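# Stand the spray can upright on the scale platform

## Task

Move the spray can that sits on the table onto the scale's platform and leave it standing upright there, without knocking over any can already standing on the platform, and finish with neither hand in contact with any can.

## Robot and tools

Robot: two arms, left_arm and right_arm, each ending in a 16-motor four-digit hand (index, middle, ring, thumb). right_arm has a right hand; left_arm has a mirrored left hand. A camera stand sits behind the arms.

Frames. Scene frame: origin at table-top height, midway between the nominal arm bases; +z up, +x out over the table, left_arm on the +y side (image left/right does not follow these names). Actual bases: left_arm at (+0.025, +0.253, 0) m, quat_wxyz (+1.000, 0, 0, +0.005); right_arm at (-0.009, -0.283, 0) m, quat_wxyz (+1.000, 0, 0, +0.025). Each arm's hand poses, targets, velocities and wrist-camera poses are reported in that arm's own base frame; the table and cam_high use the scene frame. Hand point axes (right hand): +z along straight fingers toward the tips, +y out of the palm face (palm surface at y = -0.062), +x across the palm away from the thumb. On the left hand +x points toward the thumb instead. A rigid mast on the palm side of the wrist can strike objects.

execute_actions(actions, cameras). actions is a list of actions; each action is a list of 1 to 15 rows, each row lasting one 1/30 s control step; a short action repeats its final row to fill 15 steps (0.5 s per action). Every row is a single list of 48 numbers in [-1, 1] covering both arms: left_arm dx, dy, dz, rx, ry, rz; left hand's 16 motor goals; left current_limit, speed; then the same 18+6 layout for right_arm (dx..rz, 16 motor goals, current_limit, speed).
- dx, dy, dz, rx, ry, rz are offsets, not poses: each row is measured from the arm's Hand target at the moment the action begins (not from the previous row), along that arm's base axes, with rotation about the target's position. 1.0 equals 0.6 m for position or 180 degrees for rotation; rx, ry, rz form one rotation vector. Repeating an offset in a later action moves further. Translation vectors longer than 1.0 get scaled down along their direction.
- The 16 hand numbers are absolute goal angles, each mapped linearly between the hinge's two stops. Order: index_mcp, index_abd, index_pip, index_dip, middle_mcp, middle_abd, middle_pip, middle_dip, ring_mcp, ring_abd, ring_pip, ring_dip, thumb_cmc, thumb_axl, thumb_mcp, thumb_ipl. Degrees at +1 / -1 and straight value: finger _mcp (-18, +128; +0.75), _abd (-60, +60; +0.00), _pip (-29, +108; +0.58), _dip (-21, +117; +0.70); thumb_cmc (-20, +120; +0.71), thumb_axl (-27, +140; +0.68), thumb_mcp (-69, +109; +0.23), thumb_ipl (-77, +108; +0.17). Moving toward -1 curls fingers toward the palm; thumb_cmc toward -1 brings the thumb round in front of the palm. A 0 is a real goal; to keep a hand unchanged, resend its hand_goal, hand_current_limit and hand_speed.
- current_limit maps -1..+1 to 0..550 mA (floor 11 mA); speed sets (speed+1)/2 of 8.5 rad/s. Initially +0.4 and -0.6; settings persist.
- cameras: names to return (cam_high, cam_left_wrist, cam_right_wrist, or "all"); empty actions list returns all images by default. An unknown name invalidates the call.

zoom_image(camera, region): enlarges [x0, y0, x1, y1] pixels (at most 504 by 504) of that camera's most recent image. cam_high is 896x504 pinhole; wrist cams are 672x504 fisheye.

read_manual(section) only returns licence text. finished_scene(scene) ends the given scene (1 or 2) irreversibly; calls after it in the same reply act on the next scene.

Motion behaviour. The commanded orientation is limited each step to within 40 degrees of the measured one; damped IK favours position. Hands often stop short of the target; waiting does not help, but the next action (even all zeros) requests it again; if still short, add the missing distance. Tiny moves may not start. Arms sag, especially under load, so command slightly higher. Friction can leave a few cm of error without any contact. To stop pressing on something, set the target back past the hand point. A wrist near the base axis can make the arm swing widely.

Results: end_effector_position (m) and end_effector_quat_wxyz per arm in its base frame; Hand target (the pose later offsets start from); joint positions, velocities ("within noise" when still), torques (include gravity, offsets and noise; joints 3 and 4 wrap at ±28 N m); step readings of positions during motion; per hand, in motor order, hand_goal, hand_measured, hand_current_ma (positive pushes toward -1) and hand_state (moving, goal, blocked, overload). A finger only grips while its goal lies past the object surface.

Avoid: dropping or releasing moving objects, letting anything fall or leaving it off the table, hard collisions with the table or fixed items, and any contact or squeezing between the two hands (one hand closing on the other's fingers counts). Motor current at 495 mA or more for 5 s shuts that motor off for 10 s. Holding loads, stretched arms or pushing at unreachable poses heat motors; a MOTOR HOT line appears at 85 °C, and at 100 °C the arm drops for 30 s or more. Arm stops discard new hand commands. Objects may be nudged by outside disturbances. Smooth, quick, low-effort motion is preferred.

Each tool is called after "Request:" as name([rows], argument=value, ...), one row to a line, values as JSON.

## Session

Request:
execute_actions(actions=[])

Scene clock: 0.00 s.
left_arm: end_effector_position=(+0.5876, +0.1684, +0.3920) hand_goal=(+0.754, +0.000, +0.576, +0.696, +0.754, +0.000, +0.576, +0.696, +0.754, +0.000, +0.576, +0.696, +0.714, +0.678, +0.226, +0.168) hand_measured=(+0.754, +0.000, +0.576, +0.696, +0.754, +0.000, +0.576, +0.696, +0.754, +0.000, +0.576, +0.696, +0.714, +0.678, +0.226, +0.168) hand_current_ma=(+0, +0, +0, +0, +0, +0, +0, +0, +0, +0, +0, +0, +0, +0, +0, +0) hand_state=(goal, goal, goal, goal, goal, goal, goal, goal, goal, goal, goal, goal, goal, goal, goal, goal) hand_current_limit=0.40 hand_speed=-0.60 end_effector_quat_wxyz=(+0.475, +0.698, +0.237, +0.481) | right_arm: end_effector_position=(+0.3606, -0.0465, +0.2847) hand_goal=(+0.754, +0.000, +0.576, +0.696, +0.754, +0.000, +0.576, +0.696, +0.754, +0.000, +0.576, +0.696, +0.714, +0.678, +0.226, +0.168) hand_measured=(+0.754, +0.000, +0.576, +0.696, +0.754, +0.000, +0.576, +0.696, +0.754, +0.000, +0.576, +0.696, +0.714, +0.678, +0.226, +0.168) hand_current_ma=(+0, +0, +0, +0, +0, +0, +0, +0, +0, +0, +0, +0, +0, +0, +0, +0) hand_state=(goal, goal, goal, goal, goal, goal, goal, goal, goal, goal, goal, goal, goal, goal, goal, goal) hand_current_limit=0.40 hand_speed=-0.60 end_effector_quat_wxyz=(-0.230, +0.821, +0.250, +0.458)
Joint positions: left_arm=[0.547 1.583 1.106 0.318 0.994 0.598] | right_arm=[-0.375 0.766 0.807 -0.948 -0.925 0.945]
Joint velocities: within noise
Joint torques (N m): no reading
Heat: left arm: hottest elbow 29 °C; right arm: hottest waist 30 °C.
Hand target: left_arm +0.5896, +0.1696, +0.4072; +0.472, +0.695, +0.226, +0.493 | right_arm +0.3653, -0.0483, +0.3024; -0.221, +0.815, +0.257, +0.470

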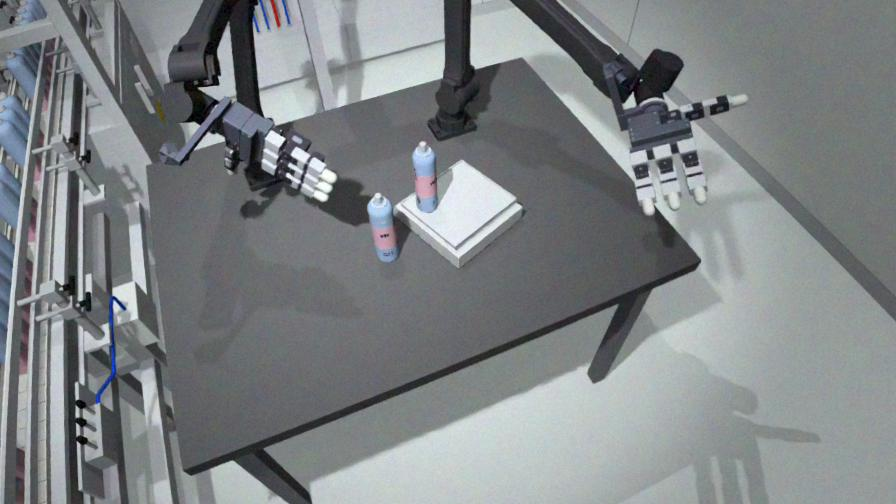

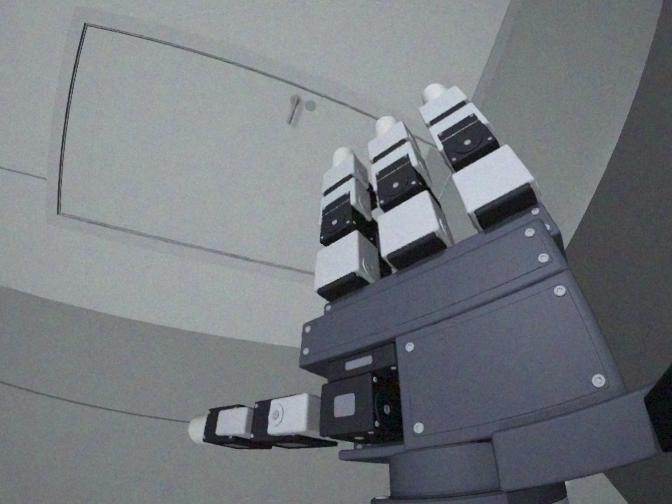

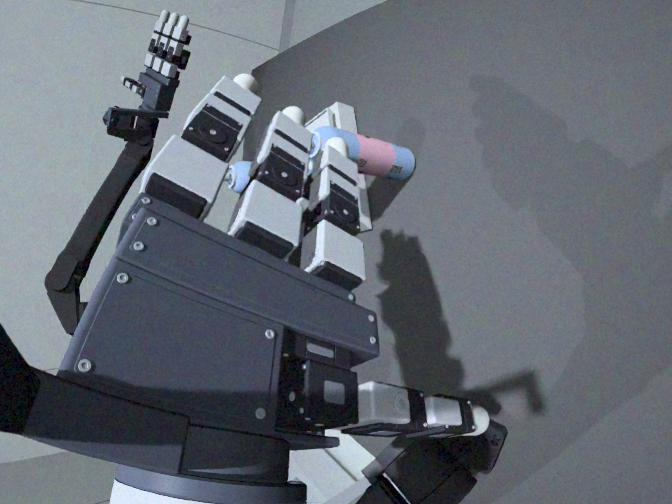

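Request:
zoom_image(camera="cam_high", region=[340, 110, 540, 280])

Request:
zoom_image(camera="cam_high", region=[140, 50, 480, 280])

Scaled by 2.520.

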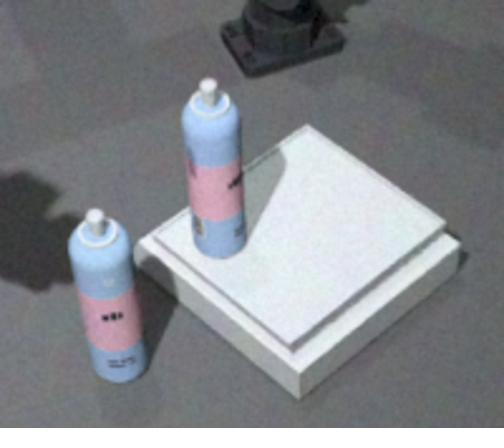

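Scaled by 1.482.

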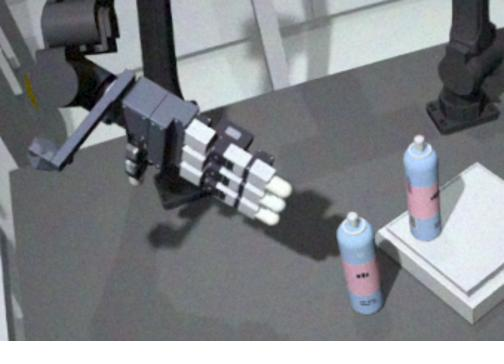

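Request:
execute_actions([
  [[0,0,0,0,0,0,0.754,0,0.576,0.696,0.754,0,0.576,0.696,0.754,0,0.576,0.696,0.714,0.678,0.226,0.168,0.4,-0.6,0.055,0.018,0.043,-0.082,-0.085,0.051,0.754,0,0.576,0.696,0.754,0,0.576,0.696,0.754,0,0.576,0.696,0.714,0.678,0.226,0.168,0.4,-0.6]],
  [[0,0,0,0,0,0,0.754,0,0.576,0.696,0.754,0,0.576,0.696,0.754,0,0.576,0.696,0.714,0.678,0.226,0.168,0.4,-0.6,0.055,0.018,0.043,-0.082,-0.085,0.051,0.754,0,0.576,0.696,0.754,0,0.576,0.696,0.754,0,0.576,0.696,0.714,0.678,0.226,0.168,0.4,-0.6]],
])

Scene clock: 319.57 s.
left_arm: end_effector_position=(+0.5876, +0.1684, +0.3920) hand_goal=(+0.754, +0.000, +0.576, +0.696, +0.754, +0.000, +0.576, +0.696, +0.754, +0.000, +0.576, +0.696, +0.714, +0.678, +0.226, +0.168) hand_measured=(+0.760, +0.000, +0.576, +0.696, +0.760, +0.000, +0.576, +0.696, +0.760, +0.000, +0.576, +0.696, +0.720, +0.678, +0.226, +0.168) hand_current_ma=(+25, +0, +3, +0, +29, +0, +3, +0, +27, +0, +3, +0, +29, -3, -1, -2) hand_state=(goal, goal, goal, goal, goal, goal, goal, goal, goal, goal, goal, goal, goal, goal, goal, goal) hand_current_limit=0.40 hand_speed=-0.60 end_effector_quat_wxyz=(+0.475, +0.698, +0.237, +0.481) | right_arm: end_effector_position=(+0.4287, -0.0281, +0.3540) hand_goal=(+0.754, +0.000, +0.576, +0.696, +0.754, +0.000, +0.576, +0.696, +0.754, +0.000, +0.576, +0.696, +0.714, +0.678, +0.226, +0.168) hand_measured=(+0.756, +0.002, +0.576, +0.696, +0.756, +0.002, +0.576, +0.696, +0.758, +0.002, +0.576, +0.696, +0.716, +0.678, +0.226, +0.168) hand_current_ma=(+2, +1, +0, +0, +2, +1, +0, +0, +2, +1, +0, +0, +1, +0, +0, +0) hand_state=(goal, goal, goal, goal, goal, goal, goal, goal, goal, goal, goal, goal, goal, goal, goal, goal) hand_current_limit=0.40 hand_speed=-0.60 end_effector_quat_wxyz=(-0.007, +0.648, +0.533, +0.544)
Joint positions: left_arm=[0.547 1.583 1.106 0.318 0.994 0.598] | right_arm=[-0.307 0.836 0.792 -0.653 -0.883 0.321]
Joint torques (N m): left_arm=[1.38 -16.5 12.59 1.7 0.32 -0.09] | right_arm=[0.97 -2.55 10.09 1.94 -0.81 -0.17]
Heat: left arm: hottest elbow 43 °C; right arm: hottest elbow 34 °C.
Hand target: left_arm +0.5896, +0.1696, +0.4072; +0.472, +0.695, +0.226, +0.493 | right_arm +0.4314, -0.0268, +0.3539; -0.006, +0.643, +0.538, +0.545
Off the commanded pose: left_arm 0.015 m, 2 deg | right_arm 0.003 m, 1 deg.
Step readings (end_effector_position of left_arm | right_arm):
0: (+0.5876, +0.1684, +0.3920) | (+0.3606, -0.0465, +0.2847)
1: (+0.5876, +0.1684, +0.3920) | (+0.3608, -0.0467, +0.2850)
2: (+0.5876, +0.1684, +0.3920) | (+0.3628, -0.0480, +0.2870)
4: (+0.5876, +0.1684, +0.3920) | (+0.3712, -0.0503, +0.2969)
8: (+0.5876, +0.1684, +0.3920) | (+0.3845, -0.0439, +0.3181)
15: (+0.5876, +0.1684, +0.3920) | (+0.3924, -0.0414, +0.3304)
16: (+0.5876, +0.1684, +0.3920) | (+0.3933, -0.0414, +0.3309)
17: (+0.5876, +0.1684, +0.3920) | (+0.3957, -0.0413, +0.3331)
19: (+0.5876, +0.1684, +0.3920) | (+0.4038, -0.0406, +0.3409)
23: (+0.5876, +0.1684, +0.3920) | (+0.4173, -0.0352, +0.3510)
30: (+0.5876, +0.1684, +0.3920) | (+0.4278, -0.0308, +0.3518)

Request:
execute_actions([
  [[0,0,0,0,0,0,0.754,0,0.576,0.696,0.754,0,0.576,0.696,0.754,0,0.576,0.696,0.714,0.678,0.226,0.168,0.4,-0.6,0.016,0.0475,0.034,-0.085,-0.0845,0.044,0.754,0,0.576,0.696,0.754,0,0.576,0.696,0.754,0,0.576,0.696,0.714,0.678,0.226,0.168,0.4,-0.6]],
  [[0,0,0,0,0,0,0.754,0,0.576,0.696,0.754,0,0.576,0.696,0.754,0,0.576,0.696,0.714,0.678,0.226,0.168,0.4,-0.6,0.016,0.0475,0.034,-0.085,-0.0845,0.044,0.754,0,0.576,0.696,0.754,0,0.576,0.696,0.754,0,0.576,0.696,0.714,0.678,0.226,0.168,0.4,-0.6]],
  [[0,0,0,0,0,0,0.754,0,0.576,0.696,0.754,0,0.576,0.696,0.754,0,0.576,0.696,0.714,0.678,0.226,0.168,0.4,-0.6,-0.0075,0.054,0.001,-0.086,-0.0845,0.035,0.754,0,0.576,0.696,0.754,0,0.576,0.696,0.754,0,0.576,0.696,0.714,0.678,0.226,0.168,0.4,-0.6]],
  [[0,0,0,0,0,0,0.754,0,0.576,0.696,0.754,0,0.576,0.696,0.754,0,0.576,0.696,0.714,0.678,0.226,0.168,0.4,-0.6,-0.0075,0.054,0.001,-0.086,-0.0845,0.035,0.754,0,0.576,0.696,0.754,0,0.576,0.696,0.754,0,0.576,0.696,0.714,0.678,0.226,0.168,0.4,-0.6]],
  [[0,0,0,0,0,0,0.754,0,0.576,0.696,0.754,0,0.576,0.696,0.754,0,0.576,0.696,0.714,0.678,0.226,0.168,0.4,-0.6,-0.007,0.0425,-0.0325,-0.0853,-0.0856,0.023,0.754,0,0.576,0.696,0.754,0,0.576,0.696,0.754,0,0.576,0.696,0.714,0.678,0.226,0.168,0.4,-0.6]],
  [[0,0,0,0,0,0,0.754,0,0.576,0.696,0.754,0,0.576,0.696,0.754,0,0.576,0.696,0.714,0.678,0.226,0.168,0.4,-0.6,-0.007,0.0425,-0.0325,-0.0853,-0.0856,0.023,0.754,0,0.576,0.696,0.754,0,0.576,0.696,0.754,0,0.576,0.696,0.714,0.678,0.226,0.168,0.4,-0.6]],
], cameras=["cam_high", "cam_right_wrist"])

Scene clock: 335.07 s.
left_arm: end_effector_position=(+0.5876, +0.1684, +0.3920) hand_goal=(+0.754, +0.000, +0.576, +0.696, +0.754, +0.000, +0.576, +0.696, +0.754, +0.000, +0.576, +0.696, +0.714, +0.678, +0.226, +0.168) hand_measured=(+0.760, +0.000, +0.576, +0.696, +0.760, +0.000, +0.576, +0.696, +0.760, +0.000, +0.576, +0.696, +0.720, +0.678, +0.226, +0.168) hand_current_ma=(+25, +0, +3, +0, +29, +0, +3, +0, +27, +0, +3, +0, +29, -3, -1, -2) hand_state=(goal, goal, goal, goal, goal, goal, goal, goal, goal, goal, goal, goal, goal, goal, goal, goal) hand_current_limit=0.40 hand_speed=-0.60 end_effector_quat_wxyz=(+0.475, +0.698, +0.237, +0.481) | right_arm: end_effector_position=(+0.4324, +0.1395, +0.3526) hand_goal=(+0.754, +0.000, +0.576, +0.696, +0.754, +0.000, +0.576, +0.696, +0.754, +0.000, +0.576, +0.696, +0.714, +0.678, +0.226, +0.168) hand_measured=(+0.758, -0.002, +0.576, +0.696, +0.758, -0.002, +0.576, +0.696, +0.758, -0.002, +0.576, +0.696, +0.718, +0.678, +0.226, +0.168) hand_current_ma=(+3, -1, +0, +0, +4, -1, +0, +0, +4, -1, +0, +0, +4, +0, +0, +0) hand_state=(goal, goal, goal, goal, goal, goal, goal, goal, goal, goal, goal, goal, goal, goal, goal, goal) hand_current_limit=0.40 hand_speed=-0.60 end_effector_quat_wxyz=(+0.602, -0.198, +0.738, +0.233)
Joint positions: left_arm=[0.547 1.583 1.106 0.318 0.994 0.598] | right_arm=[-0.09 1.096 0.744 0.13 -0.71 -1.61]
Joint torques (N m): left_arm=[1.44 -16.5 12.62 1.7 0.3 -0.1] | right_arm=[1.85 -6.24 10.85 2.15 -0.18 -0.02]
Heat: left arm: hottest elbow 43 °C; right arm: hottest elbow 35 °C.
Hand target: left_arm +0.5896, +0.1696, +0.4072; +0.472, +0.695, +0.226, +0.493 | right_arm +0.4332, +0.1462, +0.3568; +0.606, -0.210, +0.731, +0.232
Off the commanded pose: left_arm 0.015 m, 2 deg | right_arm 0.008 m, 2 deg.
Step readings (end_effector_position of left_arm | right_arm):
0: (+0.5876, +0.1684, +0.3920) | (+0.4287, -0.0281, +0.3540)
1: (+0.5876, +0.1684, +0.3920) | (+0.4288, -0.0280, +0.3545)
2: (+0.5876, +0.1684, +0.3920) | (+0.4298, -0.0277, +0.3564)
4: (+0.5876, +0.1684, +0.3920) | (+0.4329, -0.0251, +0.3627)
8: (+0.5876, +0.1684, +0.3920) | (+0.4352, -0.0118, +0.3709)
15: (+0.5876, +0.1684, +0.3920) | (+0.4387, -0.0049, +0.3750)
16: (+0.5876, +0.1684, +0.3920) | (+0.4391, -0.0044, +0.3752)
17: (+0.5876, +0.1684, +0.3920) | (+0.4398, -0.0030, +0.3768)
19: (+0.5876, +0.1684, +0.3920) | (+0.4427, +0.0016, +0.3835)
23: (+0.5876, +0.1684, +0.3920) | (+0.4467, +0.0147, +0.3918)
30: (+0.5876, +0.1684, +0.3920) | (+0.4497, +0.0229, +0.3872)
31: (+0.5876, +0.1684, +0.3920) | (+0.4497, +0.0236, +0.3872)
32: (+0.5876, +0.1684, +0.3920) | (+0.4496, +0.0250, +0.3885)
34: (+0.5876, +0.1684, +0.3920) | (+0.4499, +0.0304, +0.3939)
38: (+0.5876, +0.1684, +0.3920) | (+0.4477, +0.0452, +0.3996)
45: (+0.5876, +0.1684, +0.3920) | (+0.4471, +0.0539, +0.3954)
46: (+0.5876, +0.1684, +0.3920) | (+0.4469, +0.0548, +0.3950)
47: (+0.5876, +0.1684, +0.3920) | (+0.4466, +0.0567, +0.3956)
49: (+0.5876, +0.1684, +0.3920) | (+0.4467, +0.0625, +0.3980)
53: (+0.5876, +0.1684, +0.3920) | (+0.4447, +0.0775, +0.3968)
60: (+0.5876, +0.1684, +0.3920) | (+0.4423, +0.0863, +0.3886)
61: (+0.5876, +0.1684, +0.3920) | (+0.4418, +0.0869, +0.3883)
62: (+0.5876, +0.1684, +0.3920) | (+0.4416, +0.0885, +0.3882)
64: (+0.5876, +0.1684, +0.3920) | (+0.4426, +0.0930, +0.3881)
68: (+0.5876, +0.1684, +0.3920) | (+0.4418, +0.1046, +0.3831)
75: (+0.5876, +0.1684, +0.3920) | (+0.4390, +0.1120, +0.3750)
76: (+0.5876, +0.1684, +0.3920) | (+0.4386, +0.1125, +0.3746)
77: (+0.5876, +0.1684, +0.3920) | (+0.4383, +0.1142, +0.3740)
79: (+0.5876, +0.1684, +0.3920) | (+0.4393, +0.1185, +0.3719)
83: (+0.5876, +0.1684, +0.3920) | (+0.4371, +0.1314, +0.3646)
90: (+0.5876, +0.1684, +0.3920) | (+0.4336, +0.1388, +0.3556)
Images, in order (width x height): cam_high 896x504, cam_right_wrist 672x504.

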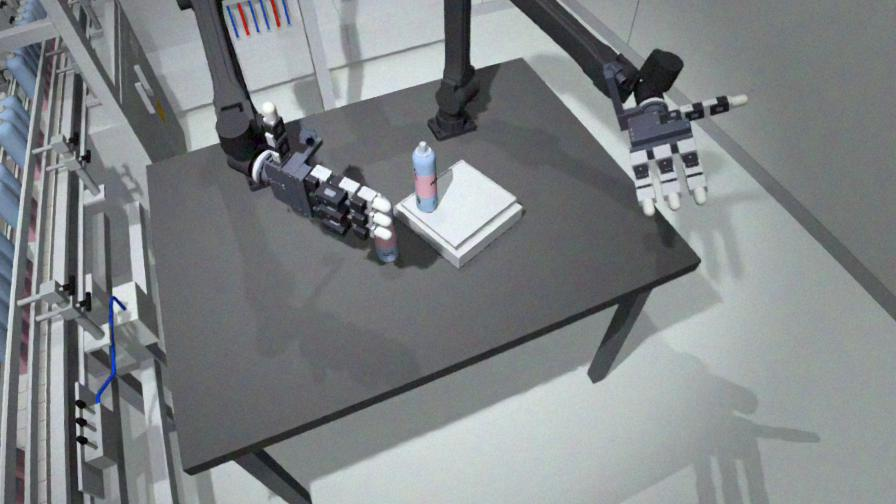

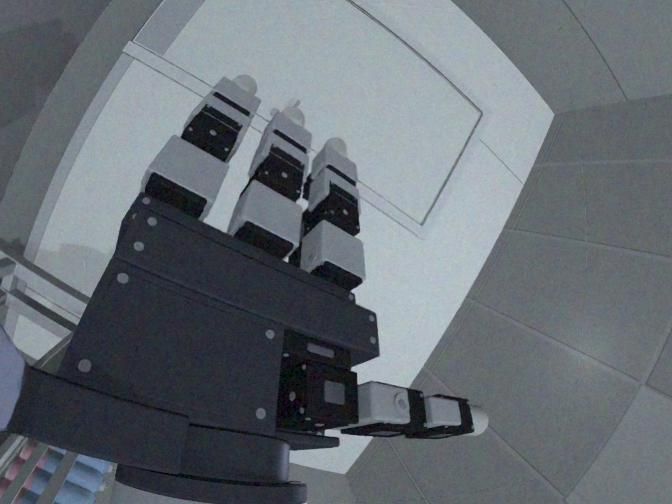

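Request:
execute_actions([
  [[0,0,0,0,0,0,0.754,0,0.576,0.696,0.754,0,0.576,0.696,0.754,0,0.576,0.696,0.714,0.678,0.226,0.168,0.4,-0.6,-0.005,-0.005,-0.08,-0.027,-0.02,0.006,0.754,0,0.576,0.696,0.754,0,0.576,0.696,0.754,0,0.576,0.696,0.3,0.678,0.226,0.168,0.4,-0.6]],
  [[0,0,0,0,0,0,0.754,0,0.576,0.696,0.754,0,0.576,0.696,0.754,0,0.576,0.696,0.714,0.678,0.226,0.168,0.4,-0.6,0,0,-0.1,0,0,0,0.754,0,0.576,0.696,0.754,0,0.576,0.696,0.754,0,0.576,0.696,-0.1,0.678,0.226,0.168,0.4,-0.6]],
  [[0,0,0,0,0,0,0.754,0,0.576,0.696,0.754,0,0.576,0.696,0.754,0,0.576,0.696,0.714,0.678,0.226,0.168,0.4,-0.6,0,0,-0.1,0,0,0,0.754,0,0.576,0.696,0.754,0,0.576,0.696,0.754,0,0.576,0.696,-0.55,0.678,0.226,0.168,0.4,-0.6]],
], cameras=["cam_high", "cam_right_wrist"])

Scene clock: 363.33 s.
left_arm: end_effector_position=(+0.5876, +0.1684, +0.3920) hand_goal=(+0.754, +0.000, +0.576, +0.696, +0.754, +0.000, +0.576, +0.696, +0.754, +0.000, +0.576, +0.696, +0.714, +0.678, +0.226, +0.168) hand_measured=(+0.760, +0.000, +0.576, +0.696, +0.760, +0.000, +0.576, +0.696, +0.760, +0.000, +0.576, +0.696, +0.720, +0.678, +0.226, +0.168) hand_current_ma=(+25, +0, +3, +0, +29, +0, +3, +0, +27, +0, +3, +0, +29, -3, -1, -2) hand_state=(goal, goal, goal, goal, goal, goal, goal, goal, goal, goal, goal, goal, goal, goal, goal, goal) hand_current_limit=0.40 hand_speed=-0.60 end_effector_quat_wxyz=(+0.475, +0.698, +0.237, +0.481) | right_arm: end_effector_position=(+0.4308, +0.1418, +0.1871) hand_goal=(+0.754, +0.000, +0.576, +0.696, +0.754, +0.000, +0.576, +0.696, +0.754, +0.000, +0.576, +0.696, -0.550, +0.678, +0.226, +0.168) hand_measured=(+0.756, -0.002, +0.576, +0.696, +0.756, -0.002, +0.576, +0.696, +0.756, -0.002, +0.576, +0.696, -0.556, +0.678, +0.226, +0.168) hand_current_ma=(+1, -1, +0, +0, +1, -2, +0, +0, +1, -1, +0, +0, -7, +0, +0, +0) hand_state=(goal, goal, goal, goal, goal, goal, goal, goal, goal, goal, goal, goal, goal, goal, goal, goal) hand_current_limit=0.40 hand_speed=-0.60 end_effector_quat_wxyz=(+0.613, -0.248, +0.723, +0.198)
Joint positions: left_arm=[0.547 1.583 1.106 0.318 0.994 0.598] | right_arm=[-0.09 1.436 0.522 0.687 -0.721 -1.74]
Joint torques (N m): left_arm=[1.55 -16.32 12.57 1.78 0.32 -0.09] | right_arm=[1.03 -8.47 6.95 2.33 -0.38 0.23]
Heat: left arm: hottest elbow 43 °C; right arm: hottest elbow 34 °C.
Hand target: left_arm +0.5896, +0.1696, +0.4072; +0.472, +0.695, +0.226, +0.493 | right_arm +0.4301, +0.1432, +0.1888; +0.617, -0.249, +0.719, +0.200
Off the commanded pose: left_arm 0.015 m, 2 deg | right_arm 0.002 m, 1 deg.
Step readings (end_effector_position of left_arm | right_arm):
0: (+0.5876, +0.1684, +0.3920) | (+0.4324, +0.1395, +0.3525)
1: (+0.5876, +0.1684, +0.3920) | (+0.4324, +0.1396, +0.3525)
2: (+0.5876, +0.1684, +0.3920) | (+0.4323, +0.1397, +0.3518)
4: (+0.5876, +0.1684, +0.3920) | (+0.4322, +0.1402, +0.3477)
8: (+0.5876, +0.1684, +0.3920) | (+0.4311, +0.1412, +0.3270)
15: (+0.5876, +0.1684, +0.3920) | (+0.4319, +0.1415, +0.3107)
16: (+0.5876, +0.1684, +0.3920) | (+0.4318, +0.1415, +0.3109)
17: (+0.5876, +0.1684, +0.3920) | (+0.4315, +0.1415, +0.3100)
19: (+0.5876, +0.1684, +0.3920) | (+0.4303, +0.1417, +0.3026)
23: (+0.5876, +0.1684, +0.3920) | (+0.4286, +0.1419, +0.2672)
30: (+0.5876, +0.1684, +0.3920) | (+0.4311, +0.1417, +0.2449)
31: (+0.5876, +0.1684, +0.3920) | (+0.4312, +0.1417, +0.2459)
32: (+0.5876, +0.1684, +0.3920) | (+0.4313, +0.1417, +0.2461)
34: (+0.5876, +0.1684, +0.3920) | (+0.4316, +0.1417, +0.2408)
38: (+0.5876, +0.1684, +0.3920) | (+0.4301, +0.1418, +0.2071)
45: (+0.5876, +0.1684, +0.3920) | (+0.4304, +0.1418, +0.1842)
Images, in order (width x height): cam_high 896x504, cam_right_wrist 672x504.

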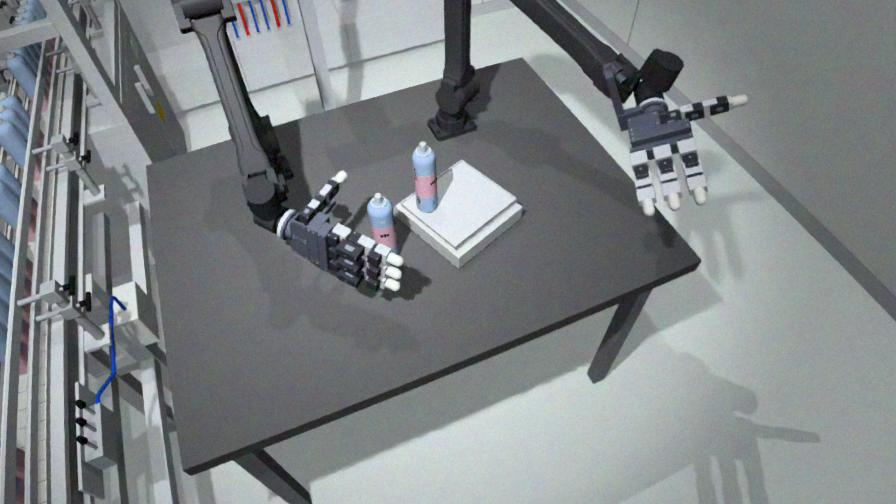

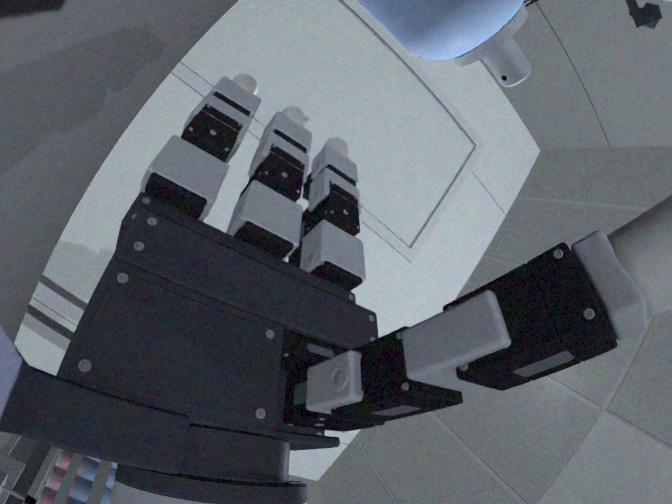

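Request:
execute_actions([
  [[0,0,0,0,0,0,0.754,0,0.576,0.696,0.754,0,0.576,0.696,0.754,0,0.576,0.696,0.714,0.678,0.226,0.168,0.4,-0.6,0,0,-0.05,0,0,0,0.754,0,0.576,0.696,0.754,0,0.576,0.696,0.754,0,0.576,0.696,-0.55,0.678,0.226,0.168,0.4,-0.6]],
  [[0,0,0,0,0,0,0.754,0,0.576,0.696,0.754,0,0.576,0.696,0.754,0,0.576,0.696,0.714,0.678,0.226,0.168,0.4,-0.6,0,0,-0.048,0,0,0,0.754,0,0.576,0.696,0.754,0,0.576,0.696,0.754,0,0.576,0.696,-0.55,0.678,0.226,0.168,0.4,-0.6]],
  [[0,0,0,0,0,0,0.754,0,0.576,0.696,0.754,0,0.576,0.696,0.754,0,0.576,0.696,0.714,0.678,0.226,0.168,0.4,-0.6,-0.03,0.04,0,0,0,0,0.754,0,0.576,0.696,0.754,0,0.576,0.696,0.754,0,0.576,0.696,-0.55,0.678,0.226,0.168,0.4,-0.6]],
], cameras=["cam_high", "cam_right_wrist"])

Scene clock: 414.67 s.
left_arm: end_effector_position=(+0.5876, +0.1684, +0.3920) hand_goal=(+0.754, +0.000, +0.576, +0.696, +0.754, +0.000, +0.576, +0.696, +0.754, +0.000, +0.576, +0.696, +0.714, +0.678, +0.226, +0.168) hand_measured=(+0.760, +0.000, +0.576, +0.696, +0.760, +0.000, +0.576, +0.696, +0.760, +0.000, +0.576, +0.696, +0.720, +0.678, +0.226, +0.168) hand_current_ma=(+25, +0, +3, +0, +29, +0, +3, +0, +27, +0, +3, +0, +29, -3, -1, -2) hand_state=(goal, goal, goal, goal, goal, goal, goal, goal, goal, goal, goal, goal, goal, goal, goal, goal) hand_current_limit=0.40 hand_speed=-0.60 end_effector_quat_wxyz=(+0.475, +0.698, +0.237, +0.481) | right_arm: end_effector_position=(+0.4164, +0.1620, +0.1235) hand_goal=(+0.754, +0.000, +0.576, +0.696, +0.754, +0.000, +0.576, +0.696, +0.754, +0.000, +0.576, +0.696, -0.550, +0.678, +0.226, +0.168) hand_measured=(+0.754, -0.002, +0.576, +0.696, +0.756, -0.002, +0.576, +0.696, +0.756, -0.002, +0.576, +0.696, -0.556, +0.678, +0.226, +0.168) hand_current_ma=(+0, -1, +0, +0, +1, -2, +0, +0, +1, -1, +0, +0, -7, +0, +0, +0) hand_state=(goal, goal, goal, goal, goal, goal, goal, goal, goal, goal, goal, goal, goal, goal, goal, goal) hand_current_limit=0.40 hand_speed=-0.60 end_effector_quat_wxyz=(+0.611, -0.246, +0.726, +0.198)
Joint positions: left_arm=[0.547 1.583 1.106 0.318 0.994 0.598] | right_arm=[-0.031 1.634 0.443 0.967 -0.658 -1.723]
Joint torques (N m): left_arm=[1.67 -16.21 12.57 1.72 0.32 -0.09] | right_arm=[1.79 -10.46 4.42 2.41 -0.18 0.23]
Heat: left arm: hottest elbow 43 °C; right arm: hottest elbow 31 °C.
Hand target: left_arm +0.5896, +0.1696, +0.4072; +0.472, +0.695, +0.226, +0.493 | right_arm +0.4122, +0.1672, +0.1300; +0.617, -0.249, +0.719, +0.200
Off the commanded pose: left_arm 0.015 m, 2 deg | right_arm 0.009 m, 1 deg.
Step readings (end_effector_position of left_arm | right_arm):
0: (+0.5876, +0.1684, +0.3920) | (+0.4308, +0.1418, +0.1871)
1: (+0.5876, +0.1684, +0.3920) | (+0.4309, +0.1418, +0.1872)
2: (+0.5876, +0.1684, +0.3920) | (+0.4311, +0.1418, +0.1873)
4: (+0.5876, +0.1684, +0.3920) | (+0.4327, +0.1417, +0.1852)
8: (+0.5876, +0.1684, +0.3920) | (+0.4333, +0.1416, +0.1686)
15: (+0.5876, +0.1684, +0.3920) | (+0.4319, +0.1417, +0.1582)
16: (+0.5876, +0.1684, +0.3920) | (+0.4321, +0.1417, +0.1586)
17: (+0.5876, +0.1684, +0.3920) | (+0.4324, +0.1417, +0.1589)
19: (+0.5876, +0.1684, +0.3920) | (+0.4337, +0.1416, +0.1563)
23: (+0.5876, +0.1684, +0.3920) | (+0.4339, +0.1416, +0.1390)
30: (+0.5876, +0.1684, +0.3920) | (+0.4320, +0.1418, +0.1291)
31: (+0.5876, +0.1684, +0.3920) | (+0.4323, +0.1417, +0.1296)
32: (+0.5876, +0.1684, +0.3920) | (+0.4327, +0.1417, +0.1291)
34: (+0.5876, +0.1684, +0.3920) | (+0.4315, +0.1433, +0.1272)
38: (+0.5876, +0.1684, +0.3920) | (+0.4194, +0.1555, +0.1223)
45: (+0.5876, +0.1684, +0.3920) | (+0.4161, +0.1621, +0.1228)
Images, in order (width x height): cam_high 896x504, cam_right_wrist 672x504.

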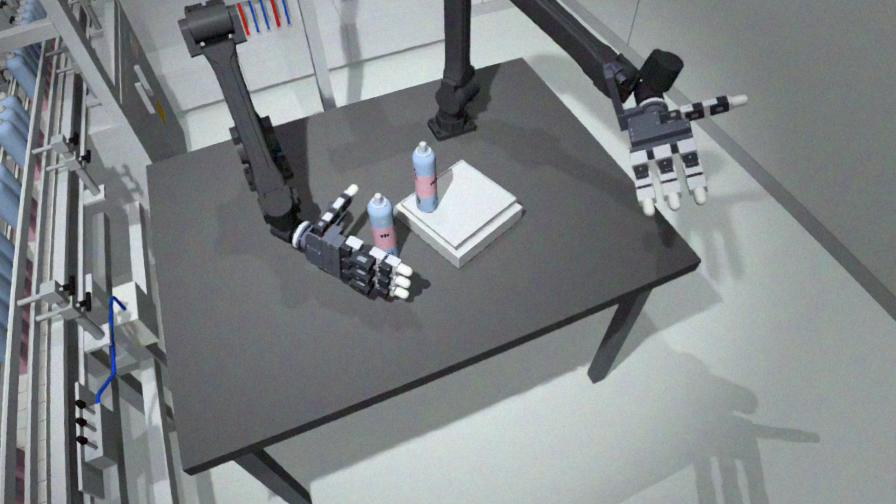

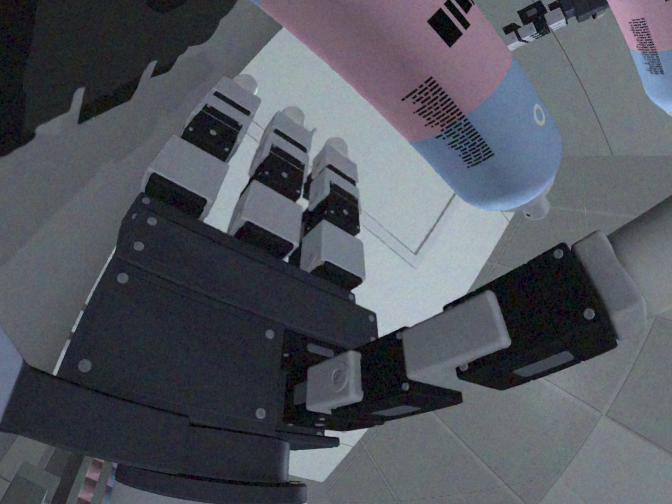

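Request:
execute_actions([
  [[0,0,0,0,0,0,0.754,0,0.576,0.696,0.754,0,0.576,0.696,0.754,0,0.576,0.696,0.714,0.678,0.226,0.168,0.4,-0.6,-0.023,0.031,0,0,0,0,0.754,0,0.576,0.696,0.754,0,0.576,0.696,0.754,0,0.576,0.696,-0.55,0.678,0.226,0.168,0.4,-0.6]],
  [[0,0,0,0,0,0,0.754,0,0.576,0.696,0.754,0,0.576,0.696,0.754,0,0.576,0.696,0.714,0.678,0.226,0.168,0.4,-0.6,-0.023,0.031,0,0,0,0,0.754,0,0.576,0.696,0.754,0,0.576,0.696,0.754,0,0.576,0.696,-0.55,0.678,0.226,0.168,0.4,-0.6]],
], cameras=["cam_high", "cam_right_wrist"])

Scene clock: 431.43 s.
left_arm: end_effector_position=(+0.5876, +0.1684, +0.3920) hand_goal=(+0.754, +0.000, +0.576, +0.696, +0.754, +0.000, +0.576, +0.696, +0.754, +0.000, +0.576, +0.696, +0.714, +0.678, +0.226, +0.168) hand_measured=(+0.760, +0.000, +0.576, +0.696, +0.760, +0.000, +0.576, +0.696, +0.760, +0.000, +0.576, +0.696, +0.720, +0.678, +0.226, +0.168) hand_current_ma=(+25, +0, +3, +0, +29, +0, +3, +0, +27, +0, +3, +0, +29, -3, -1, -2) hand_state=(goal, goal, goal, goal, goal, goal, goal, goal, goal, goal, goal, goal, goal, goal, goal, goal) hand_current_limit=0.40 hand_speed=-0.60 end_effector_quat_wxyz=(+0.475, +0.698, +0.237, +0.481) | right_arm: end_effector_position=(+0.3898, +0.1996, +0.1236) hand_goal=(+0.754, +0.000, +0.576, +0.696, +0.754, +0.000, +0.576, +0.696, +0.754, +0.000, +0.576, +0.696, -0.550, +0.678, +0.226, +0.168) hand_measured=(+0.754, -0.002, +0.576, +0.696, +0.754, -0.002, +0.576, +0.696, +0.754, -0.002, +0.576, +0.696, -0.556, +0.678, +0.226, +0.168) hand_current_ma=(+0, -1, +0, +0, +0, -2, +0, +0, +0, -1, +0, +0, -7, +0, +0, +0) hand_state=(goal, goal, goal, goal, goal, goal, goal, goal, goal, goal, goal, goal, goal, goal, goal, goal) hand_current_limit=0.40 hand_speed=-0.60 end_effector_quat_wxyz=(+0.611, -0.247, +0.726, +0.196)
Joint positions: left_arm=[0.547 1.583 1.106 0.318 0.994 0.598] | right_arm=[0.091 1.593 0.372 1.014 -0.537 -1.694]
Joint torques (N m): left_arm=[1.44 -16.56 12.53 1.73 0.3 -0.11] | right_arm=[1.85 -9.64 4.21 2.54 -0.12 0.26]
Heat: left arm: hottest elbow 43 °C; right arm: hottest elbow 29 °C.
Hand target: left_arm +0.5896, +0.1696, +0.4072; +0.472, +0.695, +0.226, +0.493 | right_arm +0.3846, +0.2044, +0.1300; +0.617, -0.249, +0.719, +0.200
Off the commanded pose: left_arm 0.015 m, 2 deg | right_arm 0.010 m, 1 deg.
Step readings (end_effector_position of left_arm | right_arm):
0: (+0.5876, +0.1684, +0.3920) | (+0.4164, +0.1620, +0.1236)
1: (+0.5876, +0.1684, +0.3920) | (+0.4166, +0.1619, +0.1236)
2: (+0.5876, +0.1684, +0.3920) | (+0.4168, +0.1625, +0.1232)
4: (+0.5876, +0.1684, +0.3920) | (+0.4155, +0.1646, +0.1230)
8: (+0.5876, +0.1684, +0.3920) | (+0.4053, +0.1761, +0.1231)
15: (+0.5876, +0.1684, +0.3920) | (+0.4032, +0.1807, +0.1235)
16: (+0.5876, +0.1684, +0.3920) | (+0.4035, +0.1807, +0.1236)
17: (+0.5876, +0.1684, +0.3920) | (+0.4038, +0.1811, +0.1233)
19: (+0.5876, +0.1684, +0.3920) | (+0.4024, +0.1833, +0.1229)
23: (+0.5876, +0.1684, +0.3920) | (+0.3918, +0.1951, +0.1230)
30: (+0.5876, +0.1684, +0.3920) | (+0.3897, +0.1997, +0.1235)
Images, in order (width x height): cam_high 896x504, cam_right_wrist 672x504.

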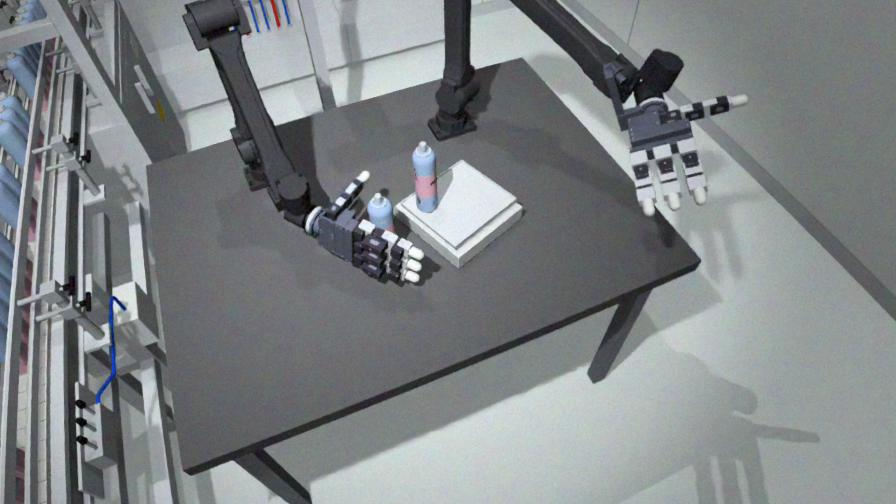

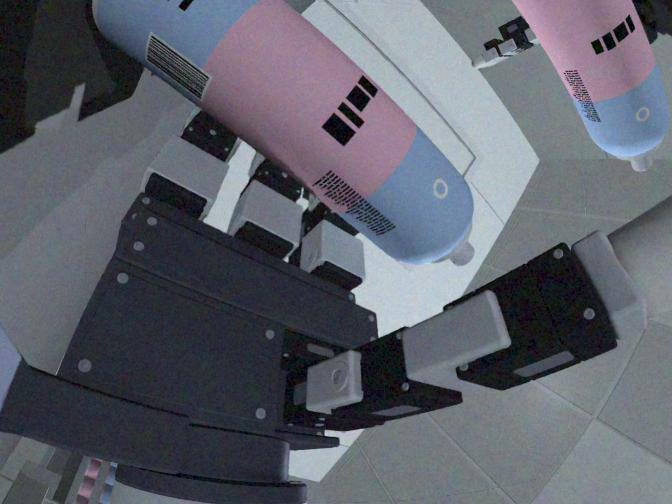

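Request:
execute_actions([
  [[0,0,0,0,0,0,0.754,0,0.576,0.696,0.754,0,0.576,0.696,0.754,0,0.576,0.696,0.714,0.678,0.226,0.168,0.4,-0.6,0.027,0.0195,0,0,0,0,0.754,0,0.14,0.26,0.754,0,0.14,0.26,0.754,0,0.14,0.26,-0.57,0.678,0.226,-0.2,0.4,-0.6]],
  [[0,0,0,0,0,0,0.754,0,0.576,0.696,0.754,0,0.576,0.696,0.754,0,0.576,0.696,0.714,0.678,0.226,0.168,0.4,-0.6,0,0,0,0,0,0,0.754,0,-0.299,-0.174,0.754,0,-0.299,-0.174,0.754,0,-0.299,-0.174,-0.57,0.678,0.226,-0.48,0.4,-0.6]],
], cameras=["cam_high", "cam_right_wrist"])

Scene clock: 492.17 s.
left_arm: end_effector_position=(+0.5876, +0.1684, +0.3920) hand_goal=(+0.754, +0.000, +0.576, +0.696, +0.754, +0.000, +0.576, +0.696, +0.754, +0.000, +0.576, +0.696, +0.714, +0.678, +0.226, +0.168) hand_measured=(+0.760, +0.000, +0.576, +0.696, +0.760, +0.000, +0.576, +0.696, +0.760, +0.000, +0.576, +0.696, +0.720, +0.678, +0.226, +0.168) hand_current_ma=(+25, +0, +3, +0, +29, +0, +3, +0, +27, +0, +3, +0, +29, -3, -1, -2) hand_state=(goal, goal, goal, goal, goal, goal, goal, goal, goal, goal, goal, goal, goal, goal, goal, goal) hand_current_limit=0.40 hand_speed=-0.60 end_effector_quat_wxyz=(+0.475, +0.698, +0.237, +0.481) | right_arm: end_effector_position=(+0.3890, +0.2088, +0.1208) hand_goal=(+0.754, +0.000, -0.298, -0.174, +0.754, +0.000, -0.298, -0.174, +0.754, +0.000, -0.298, -0.174, -0.570, +0.678, +0.226, -0.480) hand_measured=(+0.754, -0.002, -0.294, -0.170, +0.754, -0.002, -0.294, -0.170, +0.754, -0.002, -0.290, -0.166, -0.576, +0.678, +0.226, -0.478) hand_current_ma=(+0, -1, +3, +2, +0, -2, +3, +2, +0, -1, +9, +8, -6, +0, +0, +2) hand_state=(goal, goal, goal, goal, goal, goal, goal, goal, goal, goal, goal, goal, goal, goal, goal, goal) hand_current_limit=0.40 hand_speed=-0.60 end_effector_quat_wxyz=(+0.607, -0.246, +0.729, +0.196)
Joint positions: left_arm=[0.547 1.583 1.106 0.318 0.994 0.598] | right_arm=[0.122 1.599 0.372 1.014 -0.506 -1.687]
Joint torques (N m): left_arm=[1.61 -16.44 12.56 1.77 0.32 -0.09] | right_arm=[1.96 -7.65 7.91 2.03 -0.17 0.29]
Heat: left arm: hottest elbow 44 °C; right arm: hottest waist 27 °C.
Hand target: left_arm +0.5896, +0.1696, +0.4072; +0.472, +0.695, +0.226, +0.493 | right_arm +0.4008, +0.2161, +0.1302; +0.618, -0.249, +0.719, +0.200
Off the commanded pose: left_arm 0.015 m, 2 deg | right_arm 0.017 m, 2 deg.
Step readings (end_effector_position of left_arm | right_arm):
0: (+0.5876, +0.1684, +0.3920) | (+0.3899, +0.1996, +0.1237)
1: (+0.5876, +0.1684, +0.3920) | (+0.3900, +0.1995, +0.1237)
2: (+0.5876, +0.1684, +0.3920) | (+0.3906, +0.1998, +0.1235)
4: (+0.5876, +0.1684, +0.3920) | (+0.3919, +0.2005, +0.1232)
8: (+0.5876, +0.1684, +0.3920) | (+0.3897, +0.2066, +0.1227)
15: (+0.5876, +0.1684, +0.3920) | (+0.3889, +0.2088, +0.1208)
16: (+0.5876, +0.1684, +0.3920) | (+0.3889, +0.2088, +0.1208)
17: (+0.5876, +0.1684, +0.3920) | (+0.3889, +0.2088, +0.1208)
19: (+0.5876, +0.1684, +0.3920) | (+0.3889, +0.2088, +0.1208)
23: (+0.5876, +0.1684, +0.3920) | (+0.3889, +0.2088, +0.1208)
30: (+0.5876, +0.1684, +0.3920) | (+0.3890, +0.2088, +0.1208)
Images, in order (width x height): cam_high 896x504, cam_right_wrist 672x504.

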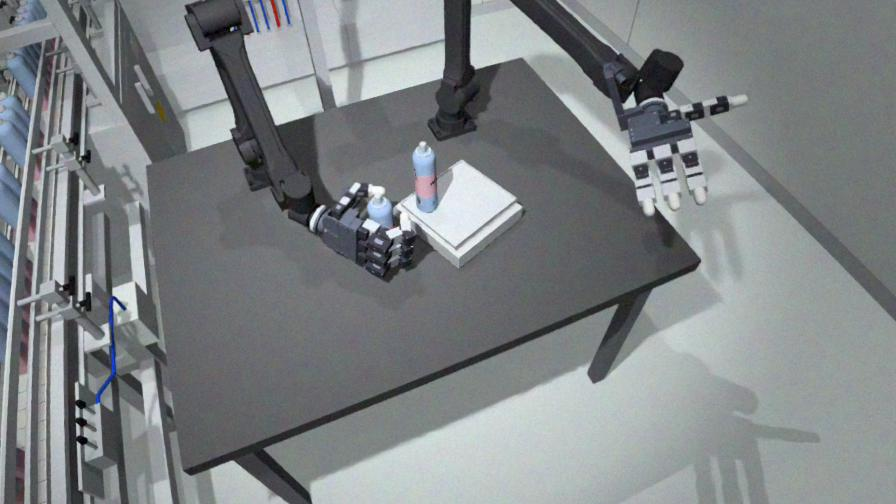

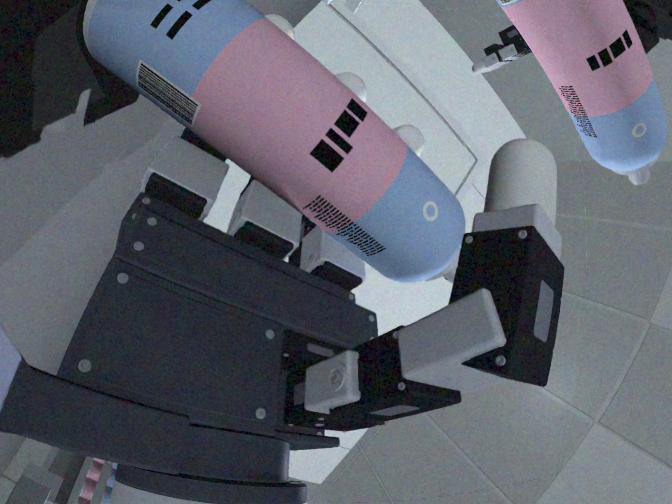

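Request:
execute_actions([
  [[0,0,0,0,0,0,0.754,0,0.576,0.696,0.754,0,0.576,0.696,0.754,0,0.576,0.696,0.714,0.678,0.226,0.168,0.4,-0.6,0.017,0.005,0.005,0,0,0,0.754,0,-0.299,-0.174,0.754,0,-0.299,-0.174,0.754,0,-0.299,-0.174,-0.57,0.678,0.226,-0.48,0.4,-0.6]],
], cameras=["cam_right_wrist"])

Scene clock: 506.30 s.
left_arm: end_effector_position=(+0.5876, +0.1684, +0.3920) hand_goal=(+0.754, +0.000, +0.576, +0.696, +0.754, +0.000, +0.576, +0.696, +0.754, +0.000, +0.576, +0.696, +0.714, +0.678, +0.226, +0.168) hand_measured=(+0.760, +0.000, +0.576, +0.696, +0.760, +0.000, +0.576, +0.696, +0.760, +0.000, +0.576, +0.696, +0.720, +0.678, +0.226, +0.168) hand_current_ma=(+25, +0, +3, +0, +29, +0, +3, +0, +27, +0, +3, +0, +29, -3, -1, -2) hand_state=(goal, goal, goal, goal, goal, goal, goal, goal, goal, goal, goal, goal, goal, goal, goal, goal) hand_current_limit=0.40 hand_speed=-0.60 end_effector_quat_wxyz=(+0.475, +0.698, +0.237, +0.481) | right_arm: end_effector_position=(+0.3993, +0.2103, +0.1248) hand_goal=(+0.754, +0.000, -0.298, -0.174, +0.754, +0.000, -0.298, -0.174, +0.754, +0.000, -0.298, -0.174, -0.570, +0.678, +0.226, -0.480) hand_measured=(+0.754, -0.002, -0.294, -0.170, +0.754, -0.002, -0.294, -0.170, +0.754, -0.002, -0.294, -0.170, -0.576, +0.678, +0.226, -0.478) hand_current_ma=(+0, -1, +3, +2, +0, -2, +3, +2, +0, -1, +2, +2, -6, +0, +0, +2) hand_state=(goal, goal, goal, goal, goal, goal, goal, goal, goal, goal, goal, goal, goal, goal, goal, goal) hand_current_limit=0.40 hand_speed=-0.60 end_effector_quat_wxyz=(+0.611, -0.245, +0.727, +0.195)
Joint positions: left_arm=[0.547 1.583 1.106 0.318 0.994 0.598] | right_arm=[0.124 1.605 0.399 1.001 -0.501 -1.686]
Joint torques (N m): left_arm=[1.49 -16.5 12.59 1.72 0.31 -0.09] | right_arm=[2.14 -8.12 8.25 1.66 -0.13 0.3]
Heat: left arm: hottest elbow 44 °C; right arm: hottest elbow 28 °C.
Hand target: left_arm +0.5896, +0.1696, +0.4072; +0.472, +0.695, +0.226, +0.493 | right_arm +0.4110, +0.2190, +0.1330; +0.617, -0.249, +0.719, +0.200
Off the commanded pose: left_arm 0.015 m, 2 deg | right_arm 0.017 m, 1 deg.
Step readings (end_effector_position of left_arm | right_arm):
0: (+0.5876, +0.1684, +0.3920) | (+0.3890, +0.2088, +0.1208)
1: (+0.5876, +0.1684, +0.3920) | (+0.3890, +0.2088, +0.1208)
2: (+0.5876, +0.1684, +0.3920) | (+0.3893, +0.2088, +0.1208)
4: (+0.5876, +0.1684, +0.3920) | (+0.3911, +0.2090, +0.1214)
8: (+0.5876, +0.1684, +0.3920) | (+0.3970, +0.2101, +0.1247)
15: (+0.5876, +0.1684, +0.3920) | (+0.3993, +0.2103, +0.1256)
Images, in order (width x height): cam_right_wrist 672x504.

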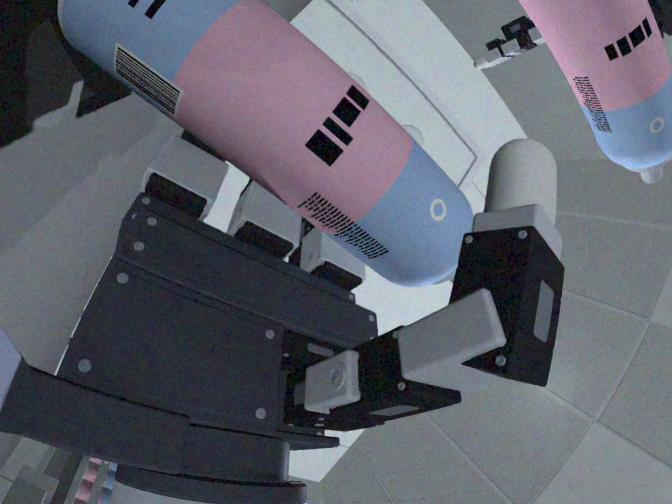

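Request:
execute_actions([
  [[0,0,0,0,0,0,0.754,0,0.576,0.696,0.754,0,0.576,0.696,0.754,0,0.576,0.696,0.714,0.678,0.226,0.168,0.4,-0.6,0,0,0,0,0,0,0.479,0,-0.27,-0.217,0.479,0,-0.27,-0.217,0.479,0,-0.27,-0.217,-0.57,0.678,0.226,-0.589,0.0,-0.7]],
  [[0,0,0,0,0,0,0.754,0,0.576,0.696,0.754,0,0.576,0.696,0.754,0,0.576,0.696,0.714,0.678,0.226,0.168,0.4,-0.6,0,0,0,0,0,0,0.342,0,-0.235,-0.26,0.342,0,-0.235,-0.26,0.342,0,-0.235,-0.26,-0.57,0.678,0.169,-0.697,0.0,-0.75]],
], cameras=["cam_high", "cam_right_wrist"])

Scene clock: 514.67 s.
left_arm: end_effector_position=(+0.5876, +0.1684, +0.3920) hand_goal=(+0.754, +0.000, +0.576, +0.696, +0.754, +0.000, +0.576, +0.696, +0.754, +0.000, +0.576, +0.696, +0.714, +0.678, +0.226, +0.168) hand_measured=(+0.760, +0.000, +0.576, +0.696, +0.760, +0.000, +0.576, +0.696, +0.760, +0.000, +0.576, +0.696, +0.720, +0.678, +0.226, +0.168) hand_current_ma=(+25, +0, +3, +0, +29, +0, +3, +0, +27, +0, +3, +0, +29, -3, -1, -2) hand_state=(goal, goal, goal, goal, goal, goal, goal, goal, goal, goal, goal, goal, goal, goal, goal, goal) hand_current_limit=0.40 hand_speed=-0.60 end_effector_quat_wxyz=(+0.475, +0.698, +0.237, +0.481) | right_arm: end_effector_position=(+0.3992, +0.2109, +0.1246) hand_goal=(+0.342, +0.000, -0.234, -0.260, +0.342, +0.000, -0.234, -0.260, +0.342, +0.000, -0.234, -0.260, -0.570, +0.678, +0.170, -0.696) hand_measured=(+0.346, -0.002, -0.236, -0.256, +0.346, -0.002, -0.236, -0.258, +0.348, -0.002, -0.232, -0.256, -0.576, +0.678, +0.174, -0.692) hand_current_ma=(+3, -1, -2, +2, +3, -2, -2, +2, +6, -1, +1, +3, -6, +0, +6, +5) hand_state=(goal, goal, goal, goal, goal, goal, goal, goal, goal, goal, goal, goal, goal, goal, goal, goal) hand_current_limit=0.00 hand_speed=-0.75 end_effector_quat_wxyz=(+0.611, -0.245, +0.727, +0.195)
Joint positions: left_arm=[0.547 1.583 1.106 0.318 0.994 0.598] | right_arm=[0.126 1.605 0.399 1.001 -0.5 -1.686]
Joint torques (N m): left_arm=[1.55 -16.44 12.57 1.72 0.31 -0.1] | right_arm=[1.9 -7.94 8.2 1.62 -0.22 0.38]
Heat: left arm: hottest elbow 44 °C; right arm: hottest elbow 29 °C.
Hand target: left_arm +0.5896, +0.1696, +0.4072; +0.472, +0.695, +0.226, +0.493 | right_arm +0.4110, +0.2190, +0.1330; +0.618, -0.249, +0.719, +0.200
Off the commanded pose: left_arm 0.015 m, 2 deg | right_arm 0.017 m, 1 deg.
Step readings (end_effector_position of left_arm | right_arm):
0: (+0.5876, +0.1684, +0.3920) | (+0.3993, +0.2103, +0.1248)
1: (+0.5876, +0.1684, +0.3920) | (+0.3993, +0.2103, +0.1248)
2: (+0.5876, +0.1684, +0.3920) | (+0.3994, +0.2103, +0.1248)
4: (+0.5876, +0.1684, +0.3920) | (+0.3995, +0.2102, +0.1248)
8: (+0.5876, +0.1684, +0.3920) | (+0.3995, +0.2103, +0.1248)
15: (+0.5876, +0.1684, +0.3920) | (+0.3992, +0.2108, +0.1246)
16: (+0.5876, +0.1684, +0.3920) | (+0.3992, +0.2108, +0.1246)
17: (+0.5876, +0.1684, +0.3920) | (+0.3992, +0.2108, +0.1246)
19: (+0.5876, +0.1684, +0.3920) | (+0.3992, +0.2108, +0.1246)
23: (+0.5876, +0.1684, +0.3920) | (+0.3992, +0.2109, +0.1246)
30: (+0.5876, +0.1684, +0.3920) | (+0.3992, +0.2109, +0.1246)
Images, in order (width x height): cam_high 896x504, cam_right_wrist 672x504.

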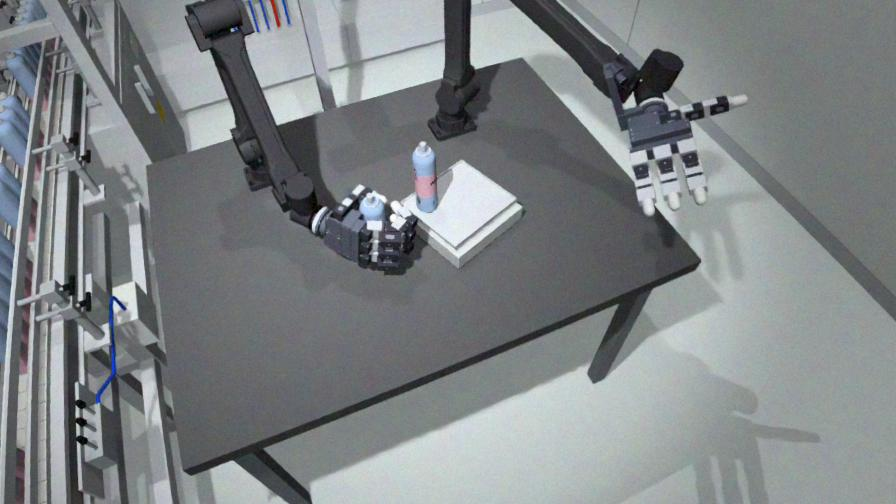

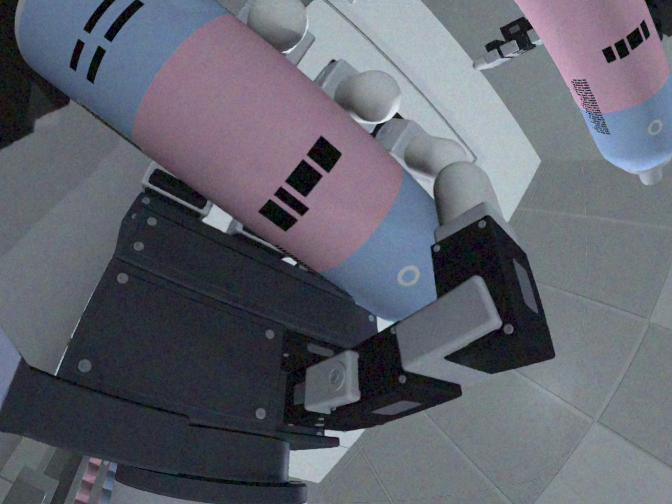

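Request:
execute_actions([
  [[0,0,0,0,0,0,0.754,0,0.576,0.696,0.754,0,0.576,0.696,0.754,0,0.576,0.696,0.714,0.678,0.226,0.168,0.4,-0.6,0,0,0,0,0,0,0.3,0,-0.235,-0.3,0.3,0,-0.235,-0.3,0.3,0,-0.235,-0.3,-0.57,0.678,0.12,-0.74,0.0,-0.8]],
  [[0,0,0,0,0,0,0.754,0,0.576,0.696,0.754,0,0.576,0.696,0.754,0,0.576,0.696,0.714,0.678,0.226,0.168,0.4,-0.6,0,0,0,0,0,0,0.25,0,-0.25,-0.35,0.25,0,-0.25,-0.35,0.25,0,-0.25,-0.35,-0.57,0.678,0.06,-0.8,0.0,-0.8]],
], cameras=["cam_right_wrist"])

Scene clock: 523.50 s.
left_arm: end_effector_position=(+0.5876, +0.1684, +0.3920) hand_goal=(+0.754, +0.000, +0.576, +0.696, +0.754, +0.000, +0.576, +0.696, +0.754, +0.000, +0.576, +0.696, +0.714, +0.678, +0.226, +0.168) hand_measured=(+0.760, +0.000, +0.576, +0.696, +0.760, +0.000, +0.576, +0.696, +0.760, +0.000, +0.576, +0.696, +0.720, +0.678, +0.226, +0.168) hand_current_ma=(+25, +0, +3, +0, +29, +0, +3, +0, +27, +0, +3, +0, +29, -3, -1, -2) hand_state=(goal, goal, goal, goal, goal, goal, goal, goal, goal, goal, goal, goal, goal, goal, goal, goal) hand_current_limit=0.40 hand_speed=-0.60 end_effector_quat_wxyz=(+0.475, +0.698, +0.237, +0.481) | right_arm: end_effector_position=(+0.3991, +0.2111, +0.1245) hand_goal=(+0.250, +0.000, -0.250, -0.350, +0.250, +0.000, -0.250, -0.350, +0.250, +0.000, -0.250, -0.350, -0.570, +0.678, +0.060, -0.800) hand_measured=(+0.254, -0.002, -0.246, -0.346, +0.254, -0.002, -0.246, -0.348, +0.266, -0.002, -0.238, -0.340, -0.582, +0.672, +0.128, -0.742) hand_current_ma=(+3, -1, +3, +2, +4, -2, +3, +2, +24, -1, +15, +10, -16, -8, +248, +208) hand_state=(goal, goal, goal, goal, goal, goal, goal, goal, goal, goal, goal, goal, goal, goal, blocked, blocked) hand_current_limit=0.00 hand_speed=-0.80 end_effector_quat_wxyz=(+0.610, -0.245, +0.728, +0.196)
Joint positions: left_arm=[0.547 1.583 1.106 0.318 0.994 0.598] | right_arm=[0.126 1.606 0.399 1.001 -0.5 -1.685]
Joint torques (N m): left_arm=[1.44 -16.5 12.56 1.78 0.32 -0.09] | right_arm=[1.85 -8 8.18 1.63 -0.21 0.38]
Heat: left arm: hottest elbow 44 °C; right arm: hottest elbow 29 °C.
Hand target: left_arm +0.5896, +0.1696, +0.4072; +0.472, +0.695, +0.226, +0.493 | right_arm +0.4110, +0.2190, +0.1330; +0.617, -0.249, +0.719, +0.200
Off the commanded pose: left_arm 0.015 m, 2 deg | right_arm 0.017 m, 2 deg.
Step readings (end_effector_position of left_arm | right_arm):
0: (+0.5876, +0.1684, +0.3920) | (+0.3992, +0.2109, +0.1246)
1: (+0.5876, +0.1684, +0.3920) | (+0.3992, +0.2109, +0.1246)
2: (+0.5876, +0.1684, +0.3920) | (+0.3992, +0.2109, +0.1247)
4: (+0.5876, +0.1684, +0.3920) | (+0.3991, +0.2111, +0.1247)
8: (+0.5876, +0.1684, +0.3920) | (+0.3991, +0.2111, +0.1247)
15: (+0.5876, +0.1684, +0.3920) | (+0.3991, +0.2111, +0.1247)
16: (+0.5876, +0.1684, +0.3920) | (+0.3991, +0.2111, +0.1247)
17: (+0.5876, +0.1684, +0.3920) | (+0.3991, +0.2111, +0.1247)
19: (+0.5876, +0.1684, +0.3920) | (+0.3991, +0.2111, +0.1247)
23: (+0.5876, +0.1684, +0.3920) | (+0.3991, +0.2111, +0.1245)
30: (+0.5876, +0.1684, +0.3920) | (+0.3991, +0.2111, +0.1245)
Images, in order (width x height): cam_right_wrist 672x504.

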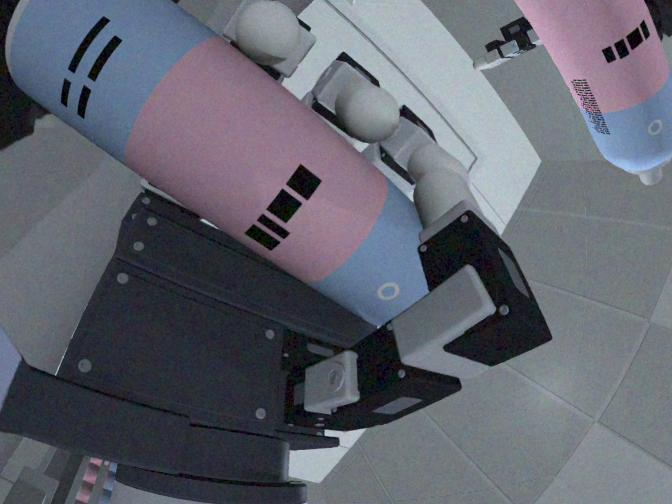

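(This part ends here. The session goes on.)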